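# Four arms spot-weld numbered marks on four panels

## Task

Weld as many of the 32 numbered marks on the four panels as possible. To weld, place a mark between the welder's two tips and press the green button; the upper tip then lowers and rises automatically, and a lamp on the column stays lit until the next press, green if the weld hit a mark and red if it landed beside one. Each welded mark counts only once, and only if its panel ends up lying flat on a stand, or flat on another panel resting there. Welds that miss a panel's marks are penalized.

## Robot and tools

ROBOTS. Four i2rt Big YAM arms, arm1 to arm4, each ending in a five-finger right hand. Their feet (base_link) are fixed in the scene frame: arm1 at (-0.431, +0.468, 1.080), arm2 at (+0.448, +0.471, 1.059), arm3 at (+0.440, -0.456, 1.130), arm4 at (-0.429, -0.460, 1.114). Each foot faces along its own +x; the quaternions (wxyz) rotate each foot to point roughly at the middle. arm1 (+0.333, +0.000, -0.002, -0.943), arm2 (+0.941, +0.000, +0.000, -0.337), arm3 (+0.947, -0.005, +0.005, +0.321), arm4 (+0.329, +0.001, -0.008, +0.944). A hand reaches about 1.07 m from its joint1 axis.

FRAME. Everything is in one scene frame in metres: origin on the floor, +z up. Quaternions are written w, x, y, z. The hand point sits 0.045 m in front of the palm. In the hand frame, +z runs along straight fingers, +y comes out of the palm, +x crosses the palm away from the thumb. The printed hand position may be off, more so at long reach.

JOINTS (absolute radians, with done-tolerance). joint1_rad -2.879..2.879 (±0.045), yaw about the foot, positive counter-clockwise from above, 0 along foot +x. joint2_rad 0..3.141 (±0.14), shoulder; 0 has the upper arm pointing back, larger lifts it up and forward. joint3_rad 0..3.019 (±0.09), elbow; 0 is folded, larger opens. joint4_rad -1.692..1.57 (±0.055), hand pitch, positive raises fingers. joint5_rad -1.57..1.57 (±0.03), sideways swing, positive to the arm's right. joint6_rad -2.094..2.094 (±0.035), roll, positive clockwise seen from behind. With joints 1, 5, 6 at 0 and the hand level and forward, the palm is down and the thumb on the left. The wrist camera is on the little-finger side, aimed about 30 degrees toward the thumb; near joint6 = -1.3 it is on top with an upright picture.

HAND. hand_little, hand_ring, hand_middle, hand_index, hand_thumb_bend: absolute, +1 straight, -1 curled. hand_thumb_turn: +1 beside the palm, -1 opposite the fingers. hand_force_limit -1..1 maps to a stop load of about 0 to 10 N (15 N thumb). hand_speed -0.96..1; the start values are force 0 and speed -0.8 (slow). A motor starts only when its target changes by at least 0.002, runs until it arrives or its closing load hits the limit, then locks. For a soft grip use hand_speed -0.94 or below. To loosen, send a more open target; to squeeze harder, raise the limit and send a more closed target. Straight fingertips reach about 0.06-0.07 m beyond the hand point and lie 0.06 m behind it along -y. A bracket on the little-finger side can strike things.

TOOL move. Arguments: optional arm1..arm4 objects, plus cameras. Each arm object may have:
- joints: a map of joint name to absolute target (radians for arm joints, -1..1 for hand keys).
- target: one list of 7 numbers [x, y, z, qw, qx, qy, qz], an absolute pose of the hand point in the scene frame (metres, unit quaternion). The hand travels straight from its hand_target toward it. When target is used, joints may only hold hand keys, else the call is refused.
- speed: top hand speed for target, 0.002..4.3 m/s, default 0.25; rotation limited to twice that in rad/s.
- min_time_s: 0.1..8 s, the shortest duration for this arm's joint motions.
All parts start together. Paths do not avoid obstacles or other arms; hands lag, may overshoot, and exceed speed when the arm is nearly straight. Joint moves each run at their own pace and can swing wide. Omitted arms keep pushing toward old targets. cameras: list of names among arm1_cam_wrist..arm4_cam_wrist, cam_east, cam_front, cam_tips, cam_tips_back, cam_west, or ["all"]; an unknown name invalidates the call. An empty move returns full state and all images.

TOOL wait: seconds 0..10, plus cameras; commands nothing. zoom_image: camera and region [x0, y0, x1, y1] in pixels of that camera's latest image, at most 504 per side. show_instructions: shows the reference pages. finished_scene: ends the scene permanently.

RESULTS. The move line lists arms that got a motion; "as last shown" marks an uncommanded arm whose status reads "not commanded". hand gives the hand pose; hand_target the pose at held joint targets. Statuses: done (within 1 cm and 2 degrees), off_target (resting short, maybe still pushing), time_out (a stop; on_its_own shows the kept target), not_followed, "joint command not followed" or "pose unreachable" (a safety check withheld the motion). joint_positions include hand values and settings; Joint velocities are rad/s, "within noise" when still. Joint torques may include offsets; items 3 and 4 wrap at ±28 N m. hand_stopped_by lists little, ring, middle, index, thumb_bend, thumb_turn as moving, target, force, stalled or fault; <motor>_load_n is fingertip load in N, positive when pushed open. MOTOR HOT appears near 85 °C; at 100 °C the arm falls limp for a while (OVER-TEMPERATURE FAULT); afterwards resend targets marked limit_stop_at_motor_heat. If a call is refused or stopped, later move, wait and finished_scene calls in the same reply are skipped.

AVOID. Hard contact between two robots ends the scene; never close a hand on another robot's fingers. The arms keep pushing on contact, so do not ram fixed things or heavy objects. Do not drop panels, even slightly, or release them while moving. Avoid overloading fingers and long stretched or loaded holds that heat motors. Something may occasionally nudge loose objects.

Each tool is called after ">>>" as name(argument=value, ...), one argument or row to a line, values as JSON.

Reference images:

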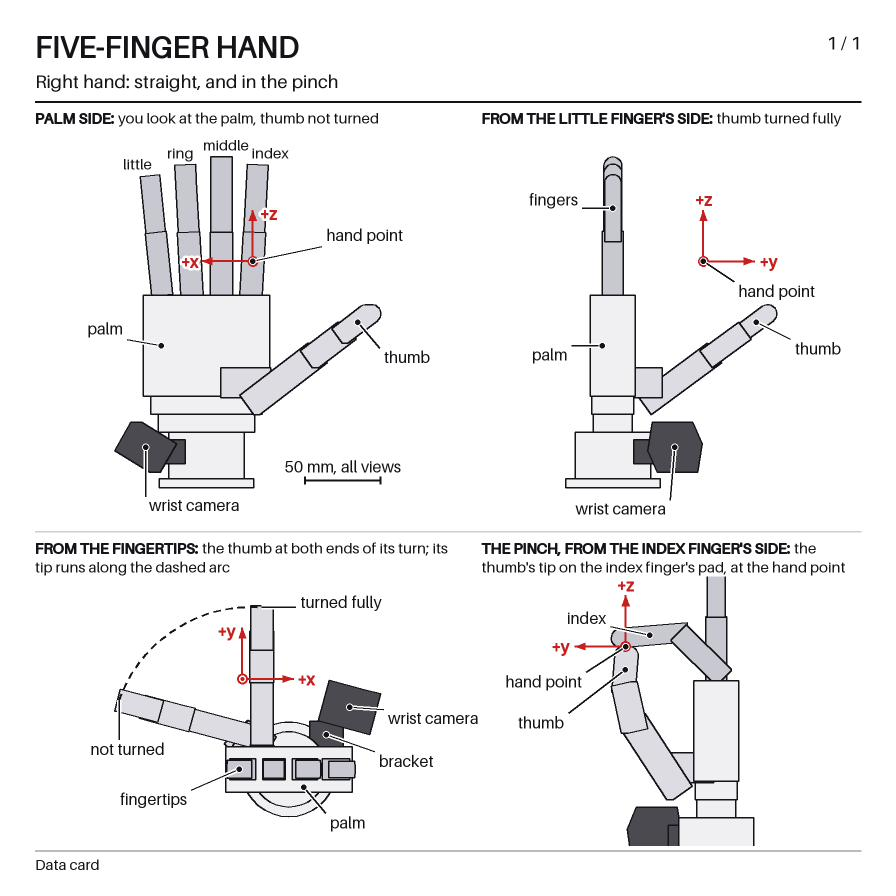

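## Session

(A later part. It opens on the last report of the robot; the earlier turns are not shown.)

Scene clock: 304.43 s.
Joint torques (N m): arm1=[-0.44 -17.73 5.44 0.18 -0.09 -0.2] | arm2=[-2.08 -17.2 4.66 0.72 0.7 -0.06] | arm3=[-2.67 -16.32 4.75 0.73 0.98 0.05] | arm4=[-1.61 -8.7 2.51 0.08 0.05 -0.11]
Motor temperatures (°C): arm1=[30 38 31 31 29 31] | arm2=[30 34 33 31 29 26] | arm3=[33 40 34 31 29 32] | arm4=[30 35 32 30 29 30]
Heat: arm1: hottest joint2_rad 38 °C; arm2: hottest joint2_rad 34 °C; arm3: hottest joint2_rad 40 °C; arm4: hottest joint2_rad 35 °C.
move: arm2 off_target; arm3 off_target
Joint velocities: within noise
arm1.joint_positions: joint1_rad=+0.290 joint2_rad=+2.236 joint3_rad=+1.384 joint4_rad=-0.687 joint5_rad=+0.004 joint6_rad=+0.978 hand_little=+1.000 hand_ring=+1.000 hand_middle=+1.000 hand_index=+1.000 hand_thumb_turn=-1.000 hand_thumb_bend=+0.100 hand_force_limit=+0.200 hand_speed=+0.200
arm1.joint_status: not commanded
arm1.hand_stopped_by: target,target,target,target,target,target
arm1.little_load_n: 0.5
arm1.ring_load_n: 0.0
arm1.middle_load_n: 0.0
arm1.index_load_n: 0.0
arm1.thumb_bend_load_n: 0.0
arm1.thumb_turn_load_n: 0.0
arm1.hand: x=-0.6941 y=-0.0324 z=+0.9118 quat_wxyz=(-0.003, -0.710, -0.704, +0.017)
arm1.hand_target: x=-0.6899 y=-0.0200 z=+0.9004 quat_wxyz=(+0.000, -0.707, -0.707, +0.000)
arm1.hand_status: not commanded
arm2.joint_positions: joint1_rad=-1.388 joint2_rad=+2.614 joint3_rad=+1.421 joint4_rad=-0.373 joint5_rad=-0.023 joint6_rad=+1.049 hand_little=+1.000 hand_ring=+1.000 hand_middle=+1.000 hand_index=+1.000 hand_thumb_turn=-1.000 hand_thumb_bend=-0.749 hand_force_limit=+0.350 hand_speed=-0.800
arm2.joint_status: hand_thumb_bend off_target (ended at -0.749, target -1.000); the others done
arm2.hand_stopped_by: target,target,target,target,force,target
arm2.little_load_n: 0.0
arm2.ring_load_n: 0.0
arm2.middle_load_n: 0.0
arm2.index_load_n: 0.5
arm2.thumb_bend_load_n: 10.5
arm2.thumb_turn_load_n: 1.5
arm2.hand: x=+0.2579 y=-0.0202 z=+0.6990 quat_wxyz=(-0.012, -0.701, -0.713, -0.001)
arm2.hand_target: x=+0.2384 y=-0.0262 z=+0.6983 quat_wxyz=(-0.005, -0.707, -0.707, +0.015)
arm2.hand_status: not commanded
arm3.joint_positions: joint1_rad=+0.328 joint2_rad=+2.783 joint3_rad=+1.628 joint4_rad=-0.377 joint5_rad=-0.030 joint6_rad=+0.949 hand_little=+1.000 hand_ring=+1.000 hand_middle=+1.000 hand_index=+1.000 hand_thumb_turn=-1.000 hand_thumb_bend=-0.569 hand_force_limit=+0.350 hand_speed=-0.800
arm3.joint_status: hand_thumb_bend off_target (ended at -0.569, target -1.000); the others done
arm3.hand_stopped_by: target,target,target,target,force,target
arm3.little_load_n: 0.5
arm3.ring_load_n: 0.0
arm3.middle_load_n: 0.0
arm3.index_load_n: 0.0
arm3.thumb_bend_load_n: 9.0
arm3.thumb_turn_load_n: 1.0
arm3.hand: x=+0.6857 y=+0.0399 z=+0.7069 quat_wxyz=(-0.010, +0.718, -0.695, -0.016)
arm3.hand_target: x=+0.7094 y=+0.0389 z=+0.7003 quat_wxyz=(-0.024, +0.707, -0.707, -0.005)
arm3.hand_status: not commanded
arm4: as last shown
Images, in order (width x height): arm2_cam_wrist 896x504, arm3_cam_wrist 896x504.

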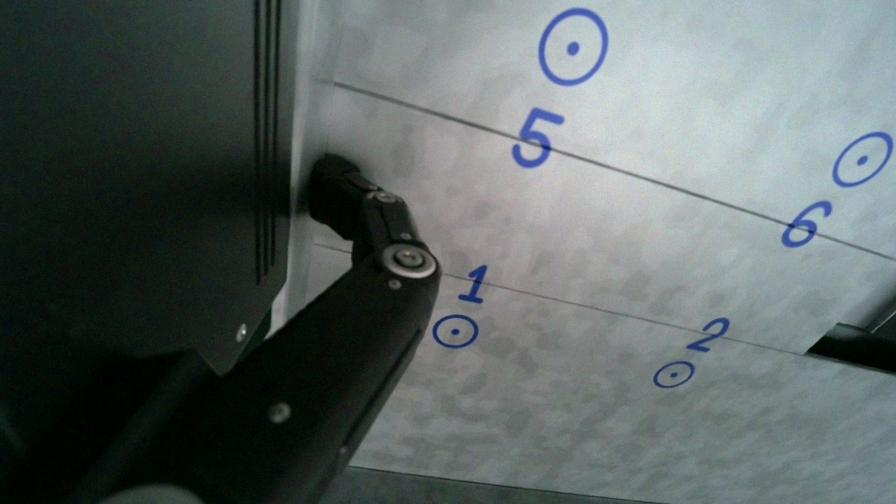

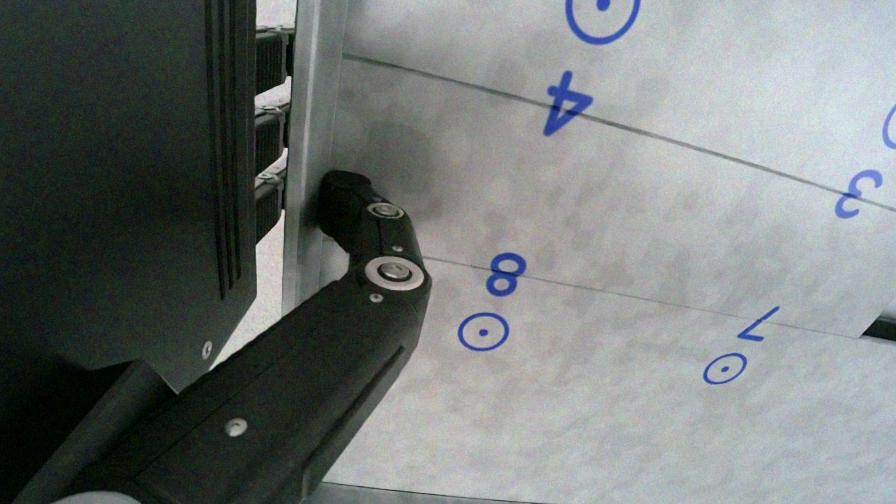

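>>> move(
  arm2={"target": [0.2560, -0.0240, 0.745, 0.005, 0.7071, 0.7071, -0.0149], "speed": 0.08},
  arm3={"target": [0.6880, 0.0390, 0.747, -0.0237, 0.7071, -0.7071, -0.0053], "speed": 0.08},
  cameras=["arm2_cam_wrist", "arm3_cam_wrist", "cam_front", "cam_east"],
)

Scene clock: 306.17 s.
Joint torques (N m): arm1=[-0.44 -17.67 5.44 0.13 -0.09 -0.2] | arm2=[0.62 -18.37 3 -0.23 0.08 0.07] | arm3=[-0.62 -17.9 2.33 0.51 0.12 0] | arm4=[-1.61 -8.64 2.48 0.09 0.05 -0.11]
Motor temperatures (°C): arm1=[30 38 31 31 29 31] | arm2=[30 35 33 31 29 26] | arm3=[33 40 34 31 29 32] | arm4=[30 35 32 30 29 30]
Heat: arm1: hottest joint2_rad 38 °C; arm2: hottest joint2_rad 35 °C; arm3: hottest joint2_rad 40 °C; arm4: hottest joint2_rad 35 °C.
move: arm2 done; arm3 done
Joint velocities: within noise
arm1, arm4: as last shown
arm1.little_load_n: 0.0
arm2.joint_positions: joint1_rad=-1.388 joint2_rad=+2.511 joint3_rad=+1.346 joint4_rad=-0.373 joint5_rad=-0.004 joint6_rad=+1.064 hand_little=+1.000 hand_ring=+1.000 hand_middle=+1.000 hand_index=+1.000 hand_thumb_turn=-1.000 hand_thumb_bend=-0.752 hand_force_limit=+0.350 hand_speed=-0.800
arm2.joint_status: not commanded
arm2.hand_stopped_by: target,target,target,target,force,target
arm2.little_load_n: 0.0
arm2.ring_load_n: 0.0
arm2.middle_load_n: 0.0
arm2.index_load_n: 0.0
arm2.thumb_bend_load_n: 0.0
arm2.thumb_turn_load_n: 0.0
arm2.hand: x=+0.2531 y=-0.0213 z=+0.7385 quat_wxyz=(-0.006, -0.707, -0.707, +0.015)
arm2.hand_target: x=+0.2560 y=-0.0239 z=+0.7449 quat_wxyz=(-0.005, -0.707, -0.707, +0.015)
arm2.hand_status: done (0.008 m and 0.2 deg from the pose sent, 0.046 m and 2.2 deg at the start)
arm3.joint_positions: joint1_rad=+0.329 joint2_rad=+2.683 joint3_rad=+1.528 joint4_rad=-0.370 joint5_rad=-0.004 joint6_rad=+0.977 hand_little=+1.000 hand_ring=+1.000 hand_middle=+1.000 hand_index=+1.000 hand_thumb_turn=-1.000 hand_thumb_bend=-0.570 hand_force_limit=+0.350 hand_speed=-0.800
arm3.joint_status: not commanded
arm3.hand_stopped_by: target,target,target,target,force,target
arm3.little_load_n: 0.0
arm3.ring_load_n: 0.0
arm3.middle_load_n: 0.0
arm3.index_load_n: 0.0
arm3.thumb_bend_load_n: 0.0
arm3.thumb_turn_load_n: 0.0
arm3.hand: x=+0.6862 y=+0.0339 z=+0.7426 quat_wxyz=(-0.016, +0.709, -0.705, -0.005)
arm3.hand_target: x=+0.6880 y=+0.0390 z=+0.7470 quat_wxyz=(-0.024, +0.707, -0.707, -0.005)
arm3.hand_status: done (0.007 m and 1.0 deg from the pose sent, 0.040 m and 2.7 deg at the start)
pictures: arm2_cam_wrist, arm3_cam_wrist, cam_east, cam_front
Images, in order (width x height): arm2_cam_wrist 896x504, arm3_cam_wrist 896x504, cam_east 896x504, cam_front 896x504.

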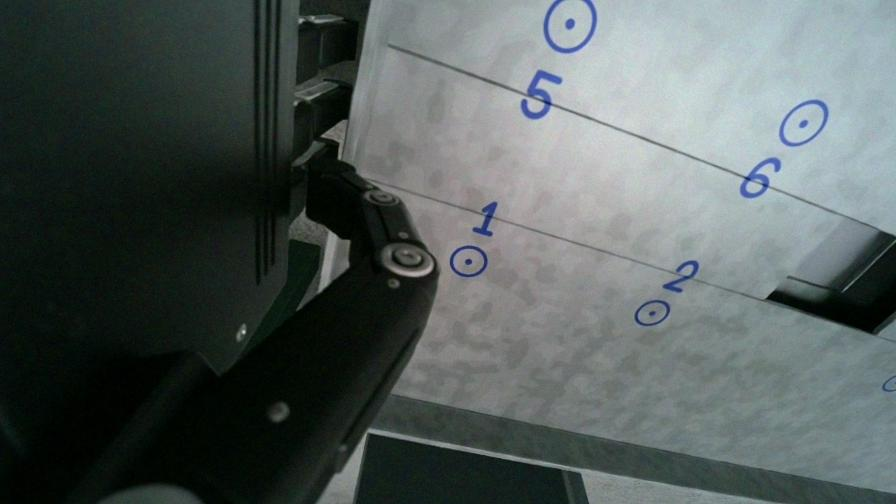

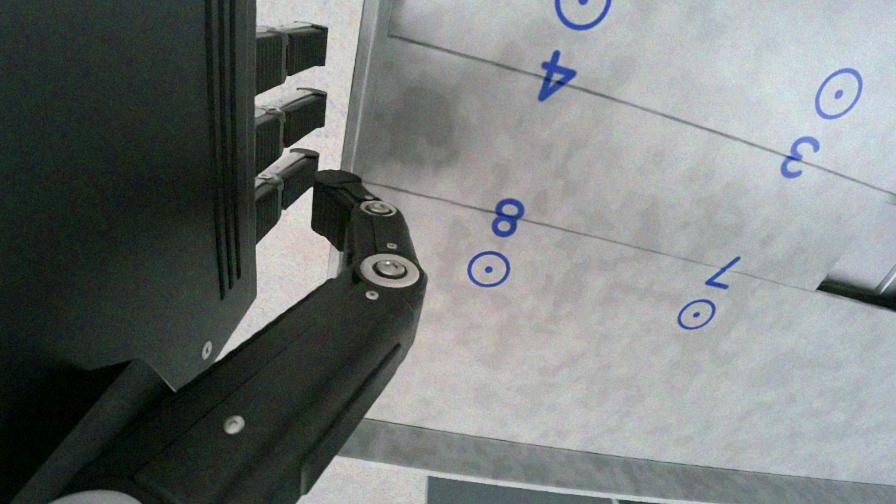

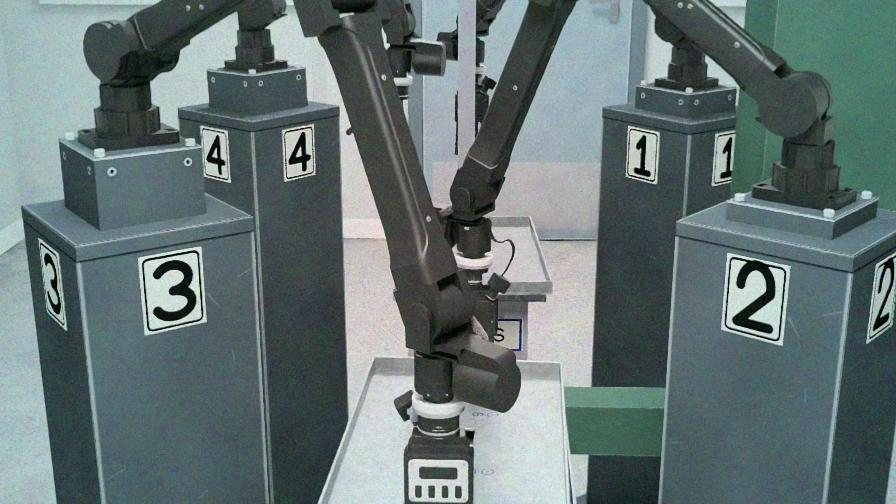

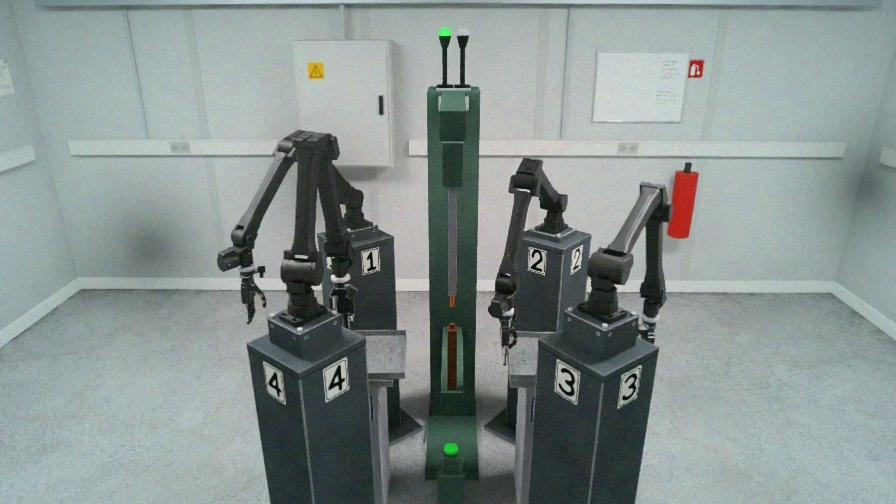

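>>> move(
  arm2={"target": [0.2500, -0.0265, 0.742, 0.005, 0.7071, 0.7071, -0.0149], "speed": 0.08, "joints": {"hand_speed": 0.0, "hand_thumb_bend": -0.2}},
  arm3={"target": [0.6930, 0.0380, 0.745, -0.0237, 0.7071, -0.7071, -0.0053], "speed": 0.08, "joints": {"hand_speed": 0.0, "hand_thumb_bend": -0.2}},
)

>>> move(
  arm2={"target": [0.2500, -0.0265, 0.708, 0.005, 0.7071, 0.7071, -0.0149], "speed": 0.12},
  arm3={"target": [0.6930, 0.0380, 0.708, -0.0237, 0.7071, -0.7071, -0.0053], "speed": 0.12},
  cameras=["arm2_cam_wrist", "arm3_cam_wrist"],
)

Scene clock: 307.73 s.
Joint torques (N m): arm1=[-0.32 -17.55 5.44 0.13 -0.08 -0.19] | arm2=[-0.38 -17.38 4.57 -0.16 0.07 -0.03] | arm3=[-0.85 -16.97 3.23 0.28 0.07 0.04] | arm4=[-1.67 -8.76 2.48 0.06 0.05 -0.12]
Motor temperatures (°C): arm1=[30 38 31 31 29 31] | arm2=[30 35 33 31 29 26] | arm3=[33 40 34 31 29 32] | arm4=[30 35 32 30 29 30]
Heat: arm1: hottest joint2_rad 38 °C; arm2: hottest joint2_rad 35 °C; arm3: hottest joint2_rad 40 °C; arm4: hottest joint2_rad 35 °C.
move: arm2 done; arm3 done
Joint velocities: within noise
arm1, arm4: as last shown
arm2.joint_positions: joint1_rad=-1.388 joint2_rad=+2.511 joint3_rad=+1.346 joint4_rad=-0.382 joint5_rad=-0.004 joint6_rad=+1.064 hand_little=+1.000 hand_ring=+1.000 hand_middle=+1.000 hand_index=+1.000 hand_thumb_turn=-1.000 hand_thumb_bend=-0.200 hand_force_limit=+0.350 hand_speed=+0.000
arm2.joint_status: all done
arm2.hand_stopped_by: target,target,target,target,target,target
arm2.little_load_n: 0.0
arm2.ring_load_n: 0.0
arm2.middle_load_n: 0.0
arm2.index_load_n: 0.0
arm2.thumb_bend_load_n: 0.0
arm2.thumb_turn_load_n: 0.0
arm2.hand: x=+0.2541 y=-0.0193 z=+0.7385 quat_wxyz=(-0.005, -0.707, -0.707, +0.011)
arm2.hand_target: x=+0.2500 y=-0.0263 z=+0.7420 quat_wxyz=(-0.005, -0.707, -0.707, +0.015)
arm2.hand_status: done (0.009 m and 0.5 deg from the pose sent, 0.007 m and 0.2 deg at the start)
arm3.joint_positions: joint1_rad=+0.329 joint2_rad=+2.683 joint3_rad=+1.528 joint4_rad=-0.370 joint5_rad=-0.004 joint6_rad=+0.977 hand_little=+1.000 hand_ring=+1.000 hand_middle=+1.000 hand_index=+1.000 hand_thumb_turn=-1.000 hand_thumb_bend=-0.200 hand_force_limit=+0.350 hand_speed=+0.000
arm3.joint_status: all done
arm3.hand_stopped_by: target,target,target,target,target,target
arm3.little_load_n: 0.0
arm3.ring_load_n: 0.0
arm3.middle_load_n: 0.0
arm3.index_load_n: 0.0
arm3.thumb_bend_load_n: 0.0
arm3.thumb_turn_load_n: 0.0
arm3.hand: x=+0.6862 y=+0.0339 z=+0.7426 quat_wxyz=(-0.016, +0.709, -0.705, -0.005)
arm3.hand_target: x=+0.6930 y=+0.0379 z=+0.7451 quat_wxyz=(-0.024, +0.707, -0.707, -0.005)
arm3.hand_status: done (0.008 m and 1.0 deg from the pose sent, 0.008 m and 1.0 deg at the start)
pictures: none

Scene clock: 308.83 s.
Joint torques (N m): arm1=[-0.38 -17.55 5.48 0.16 -0.08 -0.19] | arm2=[-0.5 -17.03 4.67 0.66 0.08 -0.02] | arm3=[-0.38 -16.44 4.19 0.34 0.13 -0.05] | arm4=[-1.55 -8.59 2.48 0.08 0.05 -0.11]
Motor temperatures (°C): arm1=[30 38 31 31 29 31] | arm2=[30 35 33 31 29 26] | arm3=[33 40 34 31 29 32] | arm4=[30 35 32 30 29 30]
Heat: arm1: hottest joint2_rad 38 °C; arm2: hottest joint2_rad 35 °C; arm3: hottest joint2_rad 40 °C; arm4: hottest joint2_rad 35 °C.
move: arm2 off_target; arm3 off_target
Joint velocities: within noise
arm1, arm4: as last shown
arm2.joint_positions: joint1_rad=-1.388 joint2_rad=+2.582 joint3_rad=+1.387 joint4_rad=-0.369 joint5_rad=-0.004 joint6_rad=+1.064 hand_little=+1.000 hand_ring=+1.000 hand_middle=+1.000 hand_index=+1.000 hand_thumb_turn=-1.000 hand_thumb_bend=-0.200 hand_force_limit=+0.350 hand_speed=+0.000
arm2.joint_status: not commanded
arm2.hand_stopped_by: target,target,target,target,target,target
arm2.little_load_n: 0.0
arm2.ring_load_n: 0.0
arm2.middle_load_n: 0.0
arm2.index_load_n: 0.5
arm2.thumb_bend_load_n: 0.0
arm2.thumb_turn_load_n: 0.0
arm2.hand: x=+0.2562 y=-0.0156 z=+0.7091 quat_wxyz=(-0.003, -0.707, -0.707, +0.003)
arm2.hand_target: x=+0.2499 y=-0.0263 z=+0.7083 quat_wxyz=(-0.005, -0.707, -0.707, +0.015)
arm2.hand_status: off_target (0.013 m and 1.4 deg from the pose sent, 0.032 m and 0.5 deg at the start)
arm3.joint_positions: joint1_rad=+0.329 joint2_rad=+2.766 joint3_rad=+1.579 joint4_rad=-0.352 joint5_rad=-0.004 joint6_rad=+0.978 hand_little=+1.000 hand_ring=+1.000 hand_middle=+1.000 hand_index=+1.000 hand_thumb_turn=-1.000 hand_thumb_bend=-0.200 hand_force_limit=+0.350 hand_speed=+0.000
arm3.joint_status: not commanded
arm3.hand_stopped_by: target,target,target,target,target,target
arm3.little_load_n: 0.0
arm3.ring_load_n: 0.0
arm3.middle_load_n: 0.0
arm3.index_load_n: 0.0
arm3.thumb_bend_load_n: 0.0
arm3.thumb_turn_load_n: 0.0
arm3.hand: x=+0.6822 y=+0.0277 z=+0.7071 quat_wxyz=(-0.009, +0.709, -0.705, -0.003)
arm3.hand_target: x=+0.6929 y=+0.0377 z=+0.7083 quat_wxyz=(-0.024, +0.707, -0.707, -0.005)
arm3.hand_status: off_target (0.015 m and 1.7 deg from the pose sent, 0.036 m and 1.0 deg at the start)
Images, in order (width x height): arm2_cam_wrist 896x504, arm3_cam_wrist 896x504.

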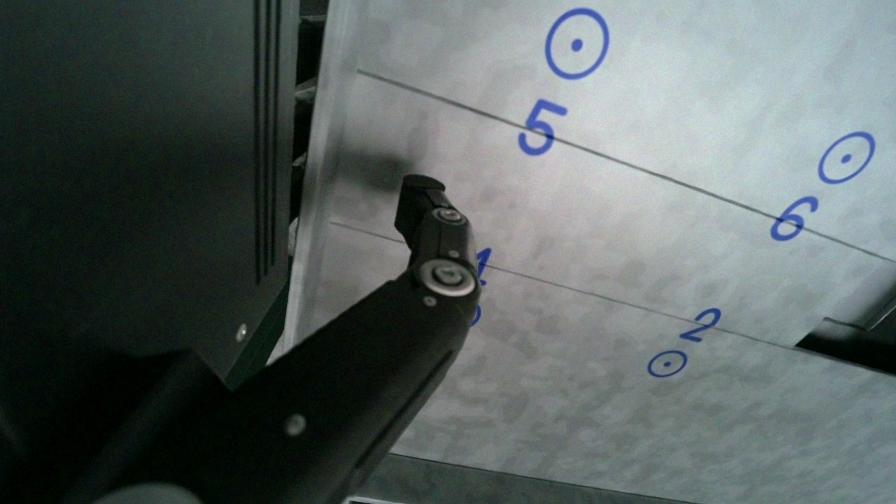

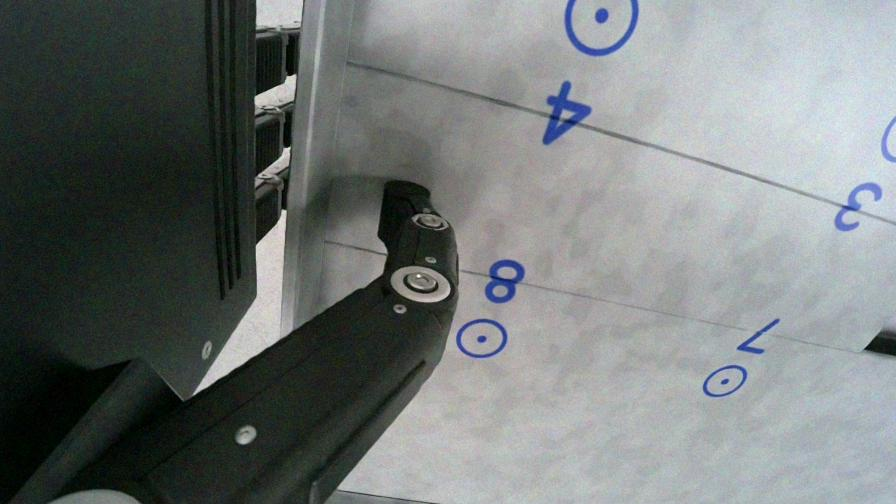

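>>> move(
  arm2={"joints": {"hand_speed": -0.2, "hand_force_limit": -0.3, "hand_thumb_bend": -0.6}},
  arm3={"joints": {"hand_speed": -0.2, "hand_force_limit": -0.3, "hand_thumb_bend": -0.6}},
)

>>> move(
  arm2={"joints": {"hand_speed": -0.8, "hand_force_limit": 0.35, "hand_thumb_bend": -1.0}},
  arm3={"joints": {"hand_speed": -0.8, "hand_force_limit": 0.35, "hand_thumb_bend": -1.0}},
  cameras=["arm2_cam_wrist", "arm3_cam_wrist"],
)

Scene clock: 309.93 s.
Joint torques (N m): arm1=[-0.44 -17.67 5.48 0.16 -0.08 -0.2] | arm2=[-0.44 -16.91 4.6 0.75 0.06 -0.02] | arm3=[-0.91 -16.73 4.12 0.47 0.13 -0.03] | arm4=[-1.55 -8.76 2.5 0.06 0.05 -0.12]
Motor temperatures (°C): arm1=[30 38 31 31 29 31] | arm2=[30 35 33 31 29 26] | arm3=[33 40 34 31 29 32] | arm4=[30 35 32 30 29 30]
Heat: arm1: hottest joint2_rad 38 °C; arm2: hottest joint2_rad 35 °C; arm3: hottest joint2_rad 40 °C; arm4: hottest joint2_rad 35 °C.
move: arm2 done; arm3 done
Joint velocities: within noise
arm1, arm4: as last shown
arm1.thumb_bend_load_n: 0.5
arm2.joint_positions: joint1_rad=-1.388 joint2_rad=+2.582 joint3_rad=+1.387 joint4_rad=-0.369 joint5_rad=-0.004 joint6_rad=+1.064 hand_little=+1.000 hand_ring=+1.000 hand_middle=+1.000 hand_index=+1.000 hand_thumb_turn=-1.000 hand_thumb_bend=-0.600 hand_force_limit=-0.300 hand_speed=-0.200
arm2.joint_status: all done
arm2.hand_stopped_by: target,target,target,target,target,target
arm2.little_load_n: 0.0
arm2.ring_load_n: 0.0
arm2.middle_load_n: 0.0
arm2.index_load_n: 0.0
arm2.thumb_bend_load_n: 0.0
arm2.thumb_turn_load_n: 0.0
arm2.hand: x=+0.2562 y=-0.0156 z=+0.7091 quat_wxyz=(-0.003, -0.707, -0.707, +0.003)
arm2.hand_target: x=+0.2499 y=-0.0263 z=+0.7083 quat_wxyz=(-0.005, -0.707, -0.707, +0.015)
arm2.hand_status: not commanded
arm3.joint_positions: joint1_rad=+0.330 joint2_rad=+2.766 joint3_rad=+1.579 joint4_rad=-0.352 joint5_rad=-0.005 joint6_rad=+0.978 hand_little=+1.000 hand_ring=+1.000 hand_middle=+1.000 hand_index=+1.000 hand_thumb_turn=-1.000 hand_thumb_bend=-0.599 hand_force_limit=-0.300 hand_speed=-0.200
arm3.joint_status: all done
arm3.hand_stopped_by: target,target,target,target,target,target
arm3.little_load_n: 0.0
arm3.ring_load_n: 0.0
arm3.middle_load_n: 0.0
arm3.index_load_n: 0.0
arm3.thumb_bend_load_n: 1.5
arm3.thumb_turn_load_n: 0.0
arm3.hand: x=+0.6815 y=+0.0276 z=+0.7068 quat_wxyz=(-0.009, +0.709, -0.705, -0.004)
arm3.hand_target: x=+0.6930 y=+0.0377 z=+0.7083 quat_wxyz=(-0.024, +0.707, -0.707, -0.005)
arm3.hand_status: not commanded
arm4.little_load_n: 0.5
pictures: none

Scene clock: 311.57 s.
Joint torques (N m): arm1=[-0.44 -17.67 5.45 0.17 -0.08 -0.2] | arm2=[-0.56 -16.97 4.66 0.64 0.29 -0.02] | arm3=[-1.73 -16.73 4.14 0.62 0.53 -0.04] | arm4=[-1.55 -8.7 2.5 0.06 0.05 -0.12]
Motor temperatures (°C): arm1=[30 38 31 31 29 31] | arm2=[30 35 33 31 29 26] | arm3=[33 40 34 31 29 32] | arm4=[30 35 32 30 29 30]
Heat: arm1: hottest joint2_rad 38 °C; arm2: hottest joint2_rad 35 °C; arm3: hottest joint2_rad 40 °C; arm4: hottest joint2_rad 35 °C.
move: arm2 off_target; arm3 off_target
Joint velocities: within noise
arm1, arm4: as last shown
arm1.thumb_bend_load_n: 0.0
arm2.joint_positions: joint1_rad=-1.386 joint2_rad=+2.585 joint3_rad=+1.387 joint4_rad=-0.369 joint5_rad=-0.010 joint6_rad=+1.065 hand_little=+1.000 hand_ring=+1.000 hand_middle=+1.000 hand_index=+1.000 hand_thumb_turn=-1.000 hand_thumb_bend=-0.811 hand_force_limit=+0.350 hand_speed=-0.800
arm2.joint_status: hand_thumb_bend off_target (ended at -0.811, target -1.000); the others done
arm2.hand_stopped_by: target,target,target,target,force,target
arm2.little_load_n: 0.0
arm2.ring_load_n: 0.0
arm2.middle_load_n: 0.0
arm2.index_load_n: 0.0
arm2.thumb_bend_load_n: 11.0
arm2.thumb_turn_load_n: 1.5
arm2.hand: x=+0.2593 y=-0.0155 z=+0.7080 quat_wxyz=(-0.005, -0.706, -0.708, +0.000)
arm2.hand_target: x=+0.2501 y=-0.0264 z=+0.7083 quat_wxyz=(-0.005, -0.707, -0.707, +0.015)
arm2.hand_status: not commanded
arm3.joint_positions: joint1_rad=+0.334 joint2_rad=+2.768 joint3_rad=+1.579 joint4_rad=-0.352 joint5_rad=-0.015 joint6_rad=+0.978 hand_little=+1.000 hand_ring=+1.000 hand_middle=+1.000 hand_index=+1.000 hand_thumb_turn=-1.000 hand_thumb_bend=-0.697 hand_force_limit=+0.350 hand_speed=-0.800
arm3.joint_status: hand_thumb_bend off_target (ended at -0.697, target -1.000); the others done
arm3.hand_stopped_by: target,target,target,target,force,target
arm3.little_load_n: 0.0
arm3.ring_load_n: 0.0
arm3.middle_load_n: 0.0
arm3.index_load_n: 0.0
arm3.thumb_bend_load_n: 11.0
arm3.thumb_turn_load_n: 1.5
arm3.hand: x=+0.6773 y=+0.0292 z=+0.7069 quat_wxyz=(-0.007, +0.711, -0.703, -0.009)
arm3.hand_target: x=+0.6929 y=+0.0379 z=+0.7084 quat_wxyz=(-0.024, +0.707, -0.707, -0.005)
arm3.hand_status: not commanded
arm4.little_load_n: 0.0
arm4.thumb_bend_load_n: -0.5
Images, in order (width x height): arm2_cam_wrist 896x504, arm3_cam_wrist 896x504.

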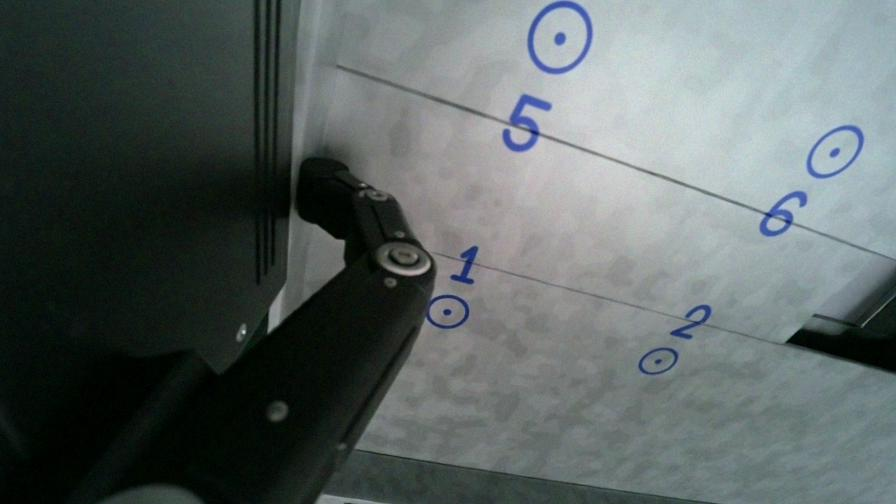

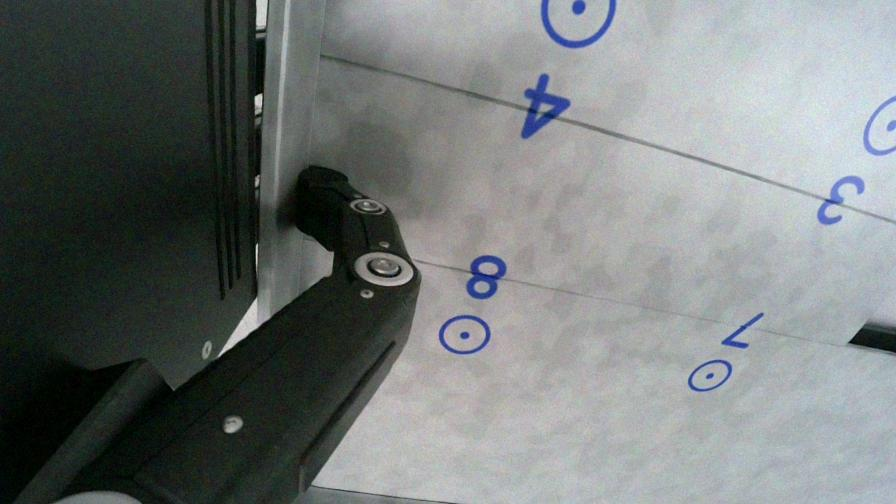

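>>> move(
  arm2={"target": [0.2580, -0.0265, 0.708, 0.005, 0.7071, 0.7071, -0.0149], "speed": 0.1},
  arm3={"target": [0.6770, 0.0380, 0.709, -0.0237, 0.7071, -0.7071, -0.0053], "speed": 0.1},
)

>>> move(
  arm2={"joints": {"hand_speed": -0.75, "hand_force_limit": 0.35, "hand_thumb_bend": -0.99}},
  arm3={"joints": {"hand_speed": -0.75, "hand_force_limit": 0.35, "hand_thumb_bend": -0.99}},
  cameras=["arm2_cam_wrist", "arm3_cam_wrist"],
)

Scene clock: 312.97 s.
Joint torques (N m): arm1=[-0.44 -17.67 5.44 0.17 -0.09 -0.2] | arm2=[0.62 -17.26 3.66 0.76 0.16 -0.01] | arm3=[-0.5 -17.14 2.04 0.83 0.38 -0.07] | arm4=[-1.55 -8.7 2.48 0.09 0.05 -0.12]
Motor temperatures (°C): arm1=[30 38 31 31 29 31] | arm2=[30 35 33 31 29 26] | arm3=[33 40 34 31 29 32] | arm4=[30 35 32 30 29 30]
Heat: arm1: hottest joint2_rad 38 °C; arm2: hottest joint2_rad 35 °C; arm3: hottest joint2_rad 40 °C; arm4: hottest joint2_rad 35 °C.
move: arm2 done; arm3 done
Joint velocities: within noise
arm1, arm4: as last shown
arm2.joint_positions: joint1_rad=-1.382 joint2_rad=+2.585 joint3_rad=+1.387 joint4_rad=-0.364 joint5_rad=-0.006 joint6_rad=+1.076 hand_little=+1.000 hand_ring=+1.000 hand_middle=+1.000 hand_index=+1.000 hand_thumb_turn=-1.000 hand_thumb_bend=-0.811 hand_force_limit=+0.350 hand_speed=-0.800
arm2.joint_status: not commanded
arm2.hand_stopped_by: target,target,target,target,force,target
arm2.little_load_n: 0.0
arm2.ring_load_n: 0.0
arm2.middle_load_n: 0.0
arm2.index_load_n: 0.0
arm2.thumb_bend_load_n: 7.0
arm2.thumb_turn_load_n: 1.0
arm2.hand: x=+0.2593 y=-0.0176 z=+0.7078 quat_wxyz=(-0.004, -0.709, -0.705, +0.003)
arm2.hand_target: x=+0.2580 y=-0.0265 z=+0.7082 quat_wxyz=(-0.005, -0.707, -0.707, +0.015)
arm2.hand_status: done (0.009 m and 1.4 deg from the pose sent, 0.011 m and 1.7 deg at the start)
arm3.joint_positions: joint1_rad=+0.341 joint2_rad=+2.768 joint3_rad=+1.572 joint4_rad=-0.338 joint5_rad=-0.009 joint6_rad=+1.001 hand_little=+1.000 hand_ring=+1.000 hand_middle=+1.000 hand_index=+1.000 hand_thumb_turn=-1.000 hand_thumb_bend=-0.697 hand_force_limit=+0.350 hand_speed=-0.800
arm3.joint_status: not commanded
arm3.hand_stopped_by: target,target,target,target,force,target
arm3.little_load_n: 0.0
arm3.ring_load_n: 0.0
arm3.middle_load_n: 0.0
arm3.index_load_n: 0.0
arm3.thumb_bend_load_n: 9.5
arm3.thumb_turn_load_n: 1.0
arm3.hand: x=+0.6756 y=+0.0311 z=+0.7055 quat_wxyz=(-0.011, +0.705, -0.710, -0.006)
arm3.hand_target: x=+0.6769 y=+0.0377 z=+0.7089 quat_wxyz=(-0.023, +0.707, -0.707, -0.005)
arm3.hand_status: done (0.008 m and 1.5 deg from the pose sent, 0.009 m and 2.0 deg at the start)
arm4.thumb_bend_load_n: 0.0
pictures: none

Scene clock: 313.47 s.
Joint torques (N m): arm1=[-0.44 -17.73 5.45 0.14 -0.09 -0.2] | arm2=[0.62 -17.61 3.75 0.75 0.15 -0.05] | arm3=[-0.56 -18.55 2 0.81 0.38 -0.06] | arm4=[-1.61 -8.7 2.51 0.08 0.05 -0.11]
Motor temperatures (°C): arm1=[30 38 31 31 29 31] | arm2=[30 35 33 31 29 26] | arm3=[33 40 34 31 29 32] | arm4=[30 35 32 30 29 30]
Heat: arm1: hottest joint2_rad 38 °C; arm2: hottest joint2_rad 35 °C; arm3: hottest joint2_rad 40 °C; arm4: hottest joint2_rad 35 °C.
move: arm2 off_target; arm3 off_target
Joint velocities: within noise
arm1: as last shown
arm2.joint_positions: joint1_rad=-1.382 joint2_rad=+2.585 joint3_rad=+1.387 joint4_rad=-0.362 joint5_rad=-0.006 joint6_rad=+1.082 hand_little=+1.000 hand_ring=+1.000 hand_middle=+1.000 hand_index=+1.000 hand_thumb_turn=-1.000 hand_thumb_bend=-0.827 hand_force_limit=+0.350 hand_speed=-0.750
arm2.joint_status: hand_thumb_bend off_target (ended at -0.827, target -0.990); the others done
arm2.hand_stopped_by: target,target,target,target,force,target
arm2.little_load_n: 0.0
arm2.ring_load_n: 0.0
arm2.middle_load_n: 0.0
arm2.index_load_n: 0.5
arm2.thumb_bend_load_n: 11.5
arm2.thumb_turn_load_n: 1.5
arm2.hand: x=+0.2593 y=-0.0185 z=+0.7078 quat_wxyz=(-0.005, -0.711, -0.703, +0.004)
arm2.hand_target: x=+0.2582 y=-0.0265 z=+0.7082 quat_wxyz=(-0.005, -0.707, -0.707, +0.015)
arm2.hand_status: not commanded
arm3.joint_positions: joint1_rad=+0.342 joint2_rad=+2.768 joint3_rad=+1.572 joint4_rad=-0.337 joint5_rad=-0.009 joint6_rad=+1.002 hand_little=+1.000 hand_ring=+1.000 hand_middle=+1.000 hand_index=+1.000 hand_thumb_turn=-1.000 hand_thumb_bend=-0.703 hand_force_limit=+0.350 hand_speed=-0.750
arm3.joint_status: hand_thumb_bend off_target (ended at -0.703, target -0.990); the others done
arm3.hand_stopped_by: target,target,target,target,force,target
arm3.little_load_n: 0.0
arm3.ring_load_n: 0.0
arm3.middle_load_n: 0.0
arm3.index_load_n: 0.0
arm3.thumb_bend_load_n: 10.5
arm3.thumb_turn_load_n: 1.0
arm3.hand: x=+0.6753 y=+0.0316 z=+0.7055 quat_wxyz=(-0.012, +0.705, -0.709, -0.006)
arm3.hand_target: x=+0.6768 y=+0.0378 z=+0.7089 quat_wxyz=(-0.023, +0.707, -0.707, -0.005)
arm3.hand_status: not commanded
arm4.joint_positions: joint1_rad=-1.071 joint2_rad=+1.932 joint3_rad=+0.646 joint4_rad=-0.322 joint5_rad=-0.002 joint6_rad=-0.171 hand_little=-1.000 hand_ring=+1.000 hand_middle=+1.000 hand_index=+1.000 hand_thumb_turn=-1.000 hand_thumb_bend=+1.000 hand_force_limit=+0.100 hand_speed=-0.300
arm4.joint_status: not commanded
arm4.hand_stopped_by: target,target,target,target,target,target
arm4.little_load_n: 0.0
arm4.ring_load_n: 0.0
arm4.middle_load_n: 0.0
arm4.index_load_n: 0.0
arm4.thumb_bend_load_n: 0.0
arm4.thumb_turn_load_n: -0.5
arm4.hand: x=-0.4056 y=-0.2057 z=+0.9471 quat_wxyz=(+0.010, +1.000, +0.000, -0.002)
arm4.hand_target: x=-0.4001 y=-0.2002 z=+0.9500 quat_wxyz=(+0.000, +1.000, +0.000, +0.000)
arm4.hand_status: not commanded
Images, in order (width x height): arm2_cam_wrist 896x504, arm3_cam_wrist 896x504.

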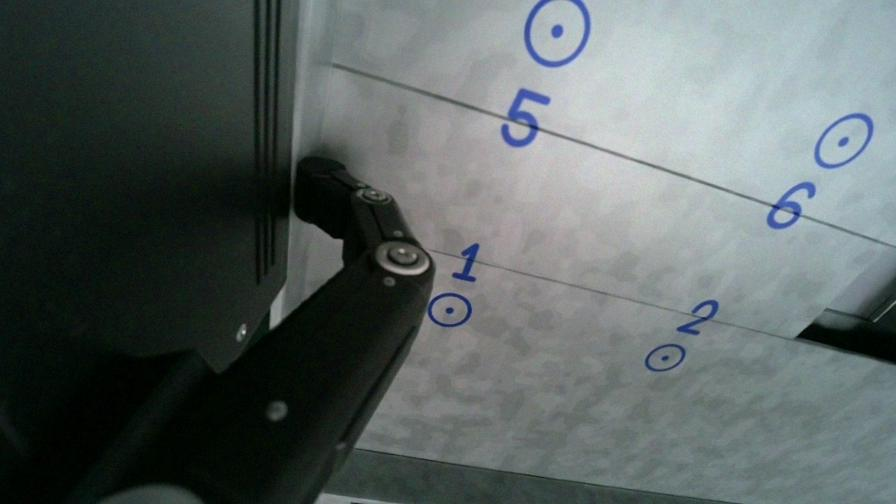

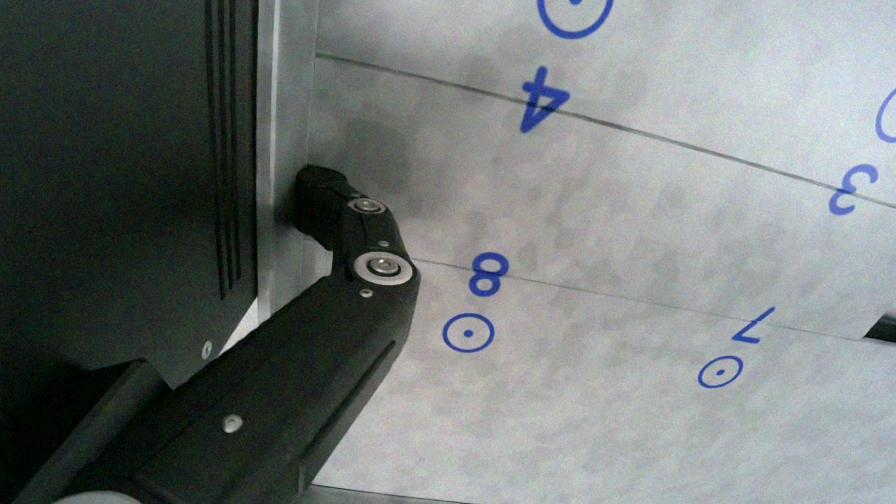

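>>> move(
  cameras=["cam_east", "arm3_cam_wrist", "arm2_cam_wrist", "cam_front"],
)

Scene clock: 314.90 s.
Joint torques (N m): arm1=[-0.5 -17.55 5.45 0.16 -0.09 -0.2] | arm2=[0.15 -17.61 3.67 0.84 0.16 -0.06] | arm3=[0.97 -17.38 2.14 0.68 0.35 -0.05] | arm4=[-1.55 -8.7 2.48 0.06 0.05 -0.11]
Motor temperatures (°C): arm1=[30 38 31 31 29 31] | arm2=[30 35 33 31 29 26] | arm3=[33 40 34 31 29 32] | arm4=[30 35 32 30 29 30]
Heat: arm1: hottest joint2_rad 38 °C; arm2: hottest joint2_rad 35 °C; arm3: hottest joint2_rad 40 °C; arm4: hottest joint2_rad 35 °C.
Joint velocities: within noise
arm1.joint_positions: joint1_rad=+0.290 joint2_rad=+2.236 joint3_rad=+1.384 joint4_rad=-0.687 joint5_rad=+0.004 joint6_rad=+0.978 hand_little=+1.000 hand_ring=+1.000 hand_middle=+1.000 hand_index=+1.000 hand_thumb_turn=-1.000 hand_thumb_bend=+0.100 hand_force_limit=+0.200 hand_speed=+0.200
arm1.joint_status: not commanded
arm1.hand_stopped_by: target,target,target,target,target,target
arm1.little_load_n: 0.0
arm1.ring_load_n: 0.0
arm1.middle_load_n: 0.0
arm1.index_load_n: 0.0
arm1.thumb_bend_load_n: 0.0
arm1.thumb_turn_load_n: 0.0
arm1.hand: x=-0.6941 y=-0.0324 z=+0.9118 quat_wxyz=(-0.003, -0.710, -0.704, +0.017) (m; scene frame)
arm1.hand_target: x=-0.6899 y=-0.0200 z=+0.9004 quat_wxyz=(+0.000, -0.707, -0.707, +0.000) (m; scene frame)
arm1.hand_status: not commanded
arm2.joint_positions: joint1_rad=-1.382 joint2_rad=+2.585 joint3_rad=+1.387 joint4_rad=-0.362 joint5_rad=-0.006 joint6_rad=+1.082 hand_little=+1.000 hand_ring=+1.000 hand_middle=+1.000 hand_index=+1.000 hand_thumb_turn=-1.000 hand_thumb_bend=-0.827 hand_force_limit=+0.350 hand_speed=-0.750
arm2.joint_status: hand_thumb_bend off_target (ended at -0.827, target -0.990); the others done
arm2.hand_stopped_by: target,target,target,target,force,target
arm2.little_load_n: 0.0
arm2.ring_load_n: 0.0
arm2.middle_load_n: 0.0
arm2.index_load_n: 0.0
arm2.thumb_bend_load_n: 11.5
arm2.thumb_turn_load_n: 1.5
arm2.hand: x=+0.2593 y=-0.0185 z=+0.7078 quat_wxyz=(-0.005, -0.711, -0.703, +0.004) (m; scene frame)
arm2.hand_target: x=+0.2582 y=-0.0265 z=+0.7082 quat_wxyz=(-0.005, -0.707, -0.707, +0.015) (m; scene frame)
arm2.hand_status: not commanded
arm3.joint_positions: joint1_rad=+0.342 joint2_rad=+2.768 joint3_rad=+1.572 joint4_rad=-0.337 joint5_rad=-0.009 joint6_rad=+1.002 hand_little=+1.000 hand_ring=+1.000 hand_middle=+1.000 hand_index=+1.000 hand_thumb_turn=-1.000 hand_thumb_bend=-0.703 hand_force_limit=+0.350 hand_speed=-0.750
arm3.joint_status: hand_thumb_bend off_target (ended at -0.703, target -0.990); the others done
arm3.hand_stopped_by: target,target,target,target,force,target
arm3.little_load_n: 0.0
arm3.ring_load_n: 0.0
arm3.middle_load_n: 0.0
arm3.index_load_n: 0.0
arm3.thumb_bend_load_n: 10.5
arm3.thumb_turn_load_n: 1.0
arm3.hand: x=+0.6753 y=+0.0316 z=+0.7055 quat_wxyz=(-0.012, +0.705, -0.709, -0.006) (m; scene frame)
arm3.hand_target: x=+0.6768 y=+0.0378 z=+0.7089 quat_wxyz=(-0.023, +0.707, -0.707, -0.005) (m; scene frame)
arm3.hand_status: not commanded
arm4.joint_positions: joint1_rad=-1.071 joint2_rad=+1.932 joint3_rad=+0.646 joint4_rad=-0.322 joint5_rad=-0.002 joint6_rad=-0.171 hand_little=-1.000 hand_ring=+1.000 hand_middle=+1.000 hand_index=+1.000 hand_thumb_turn=-1.000 hand_thumb_bend=+1.000 hand_force_limit=+0.100 hand_speed=-0.300
arm4.joint_status: not commanded
arm4.hand_stopped_by: target,target,target,target,target,target
arm4.little_load_n: 0.0
arm4.ring_load_n: 0.0
arm4.middle_load_n: 0.0
arm4.index_load_n: 0.0
arm4.thumb_bend_load_n: 0.0
arm4.thumb_turn_load_n: 0.0
arm4.hand: x=-0.4056 y=-0.2057 z=+0.9471 quat_wxyz=(+0.010, +1.000, +0.000, -0.002) (m; scene frame)
arm4.hand_target: x=-0.4001 y=-0.2002 z=+0.9500 quat_wxyz=(+0.000, +1.000, +0.000, +0.000) (m; scene frame)
arm4.hand_status: not commanded
pictures: arm2_cam_wrist, arm3_cam_wrist, cam_east, cam_front
Images, in order (width x height): arm2_cam_wrist 896x504, arm3_cam_wrist 896x504, cam_east 896x504, cam_front 896x504.

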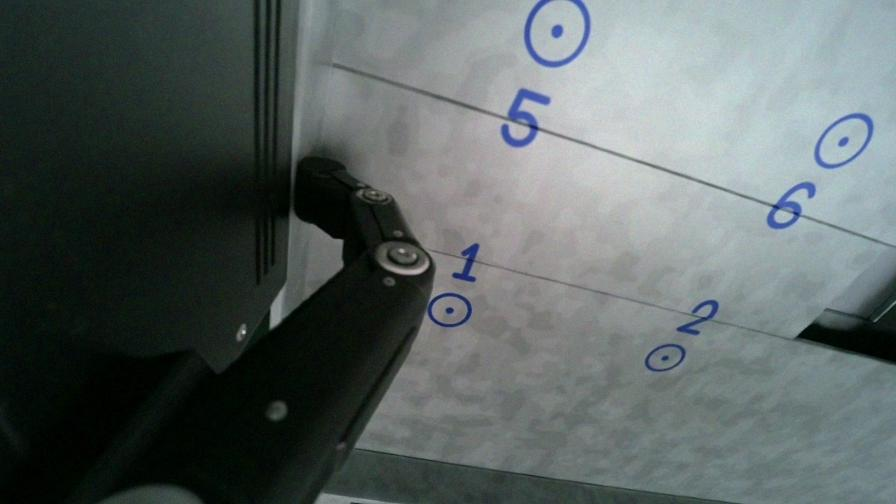

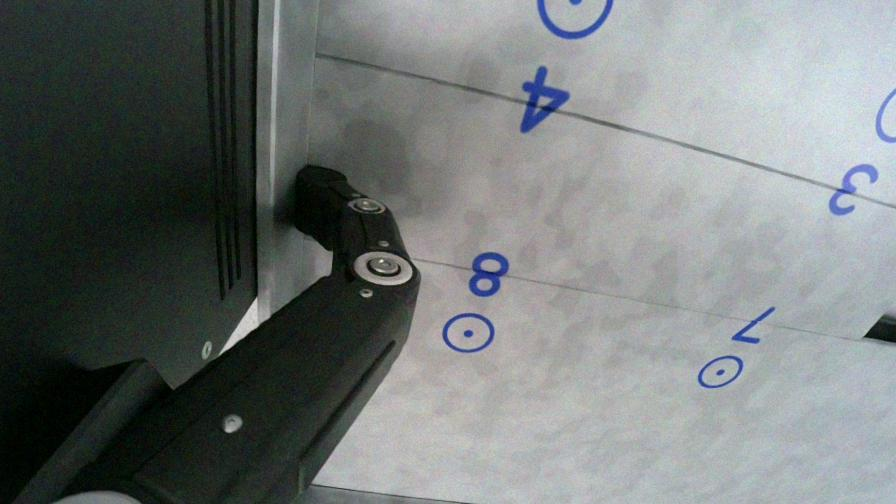

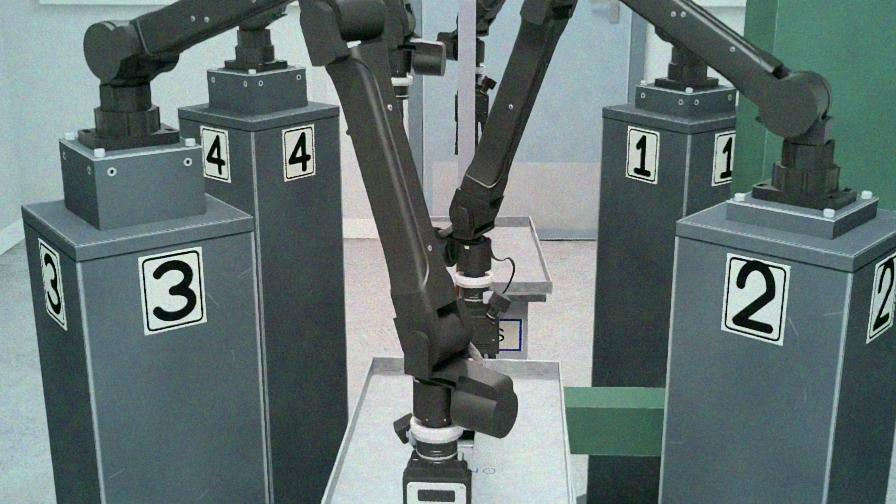

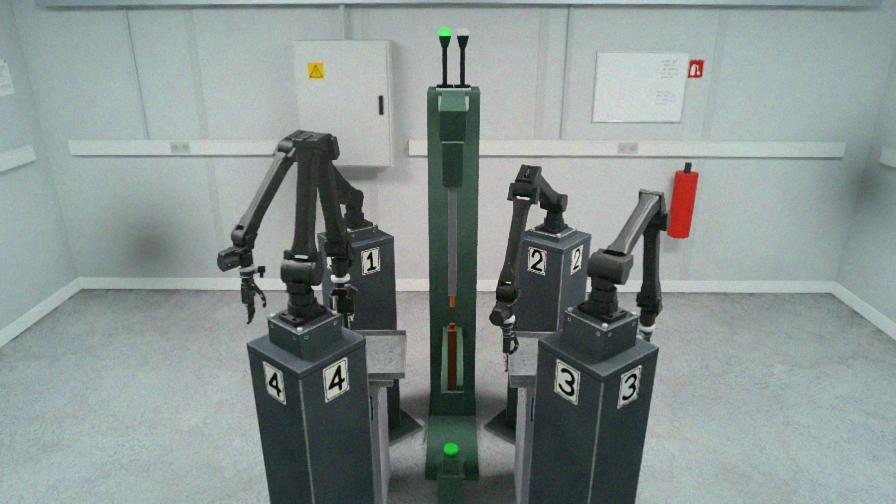

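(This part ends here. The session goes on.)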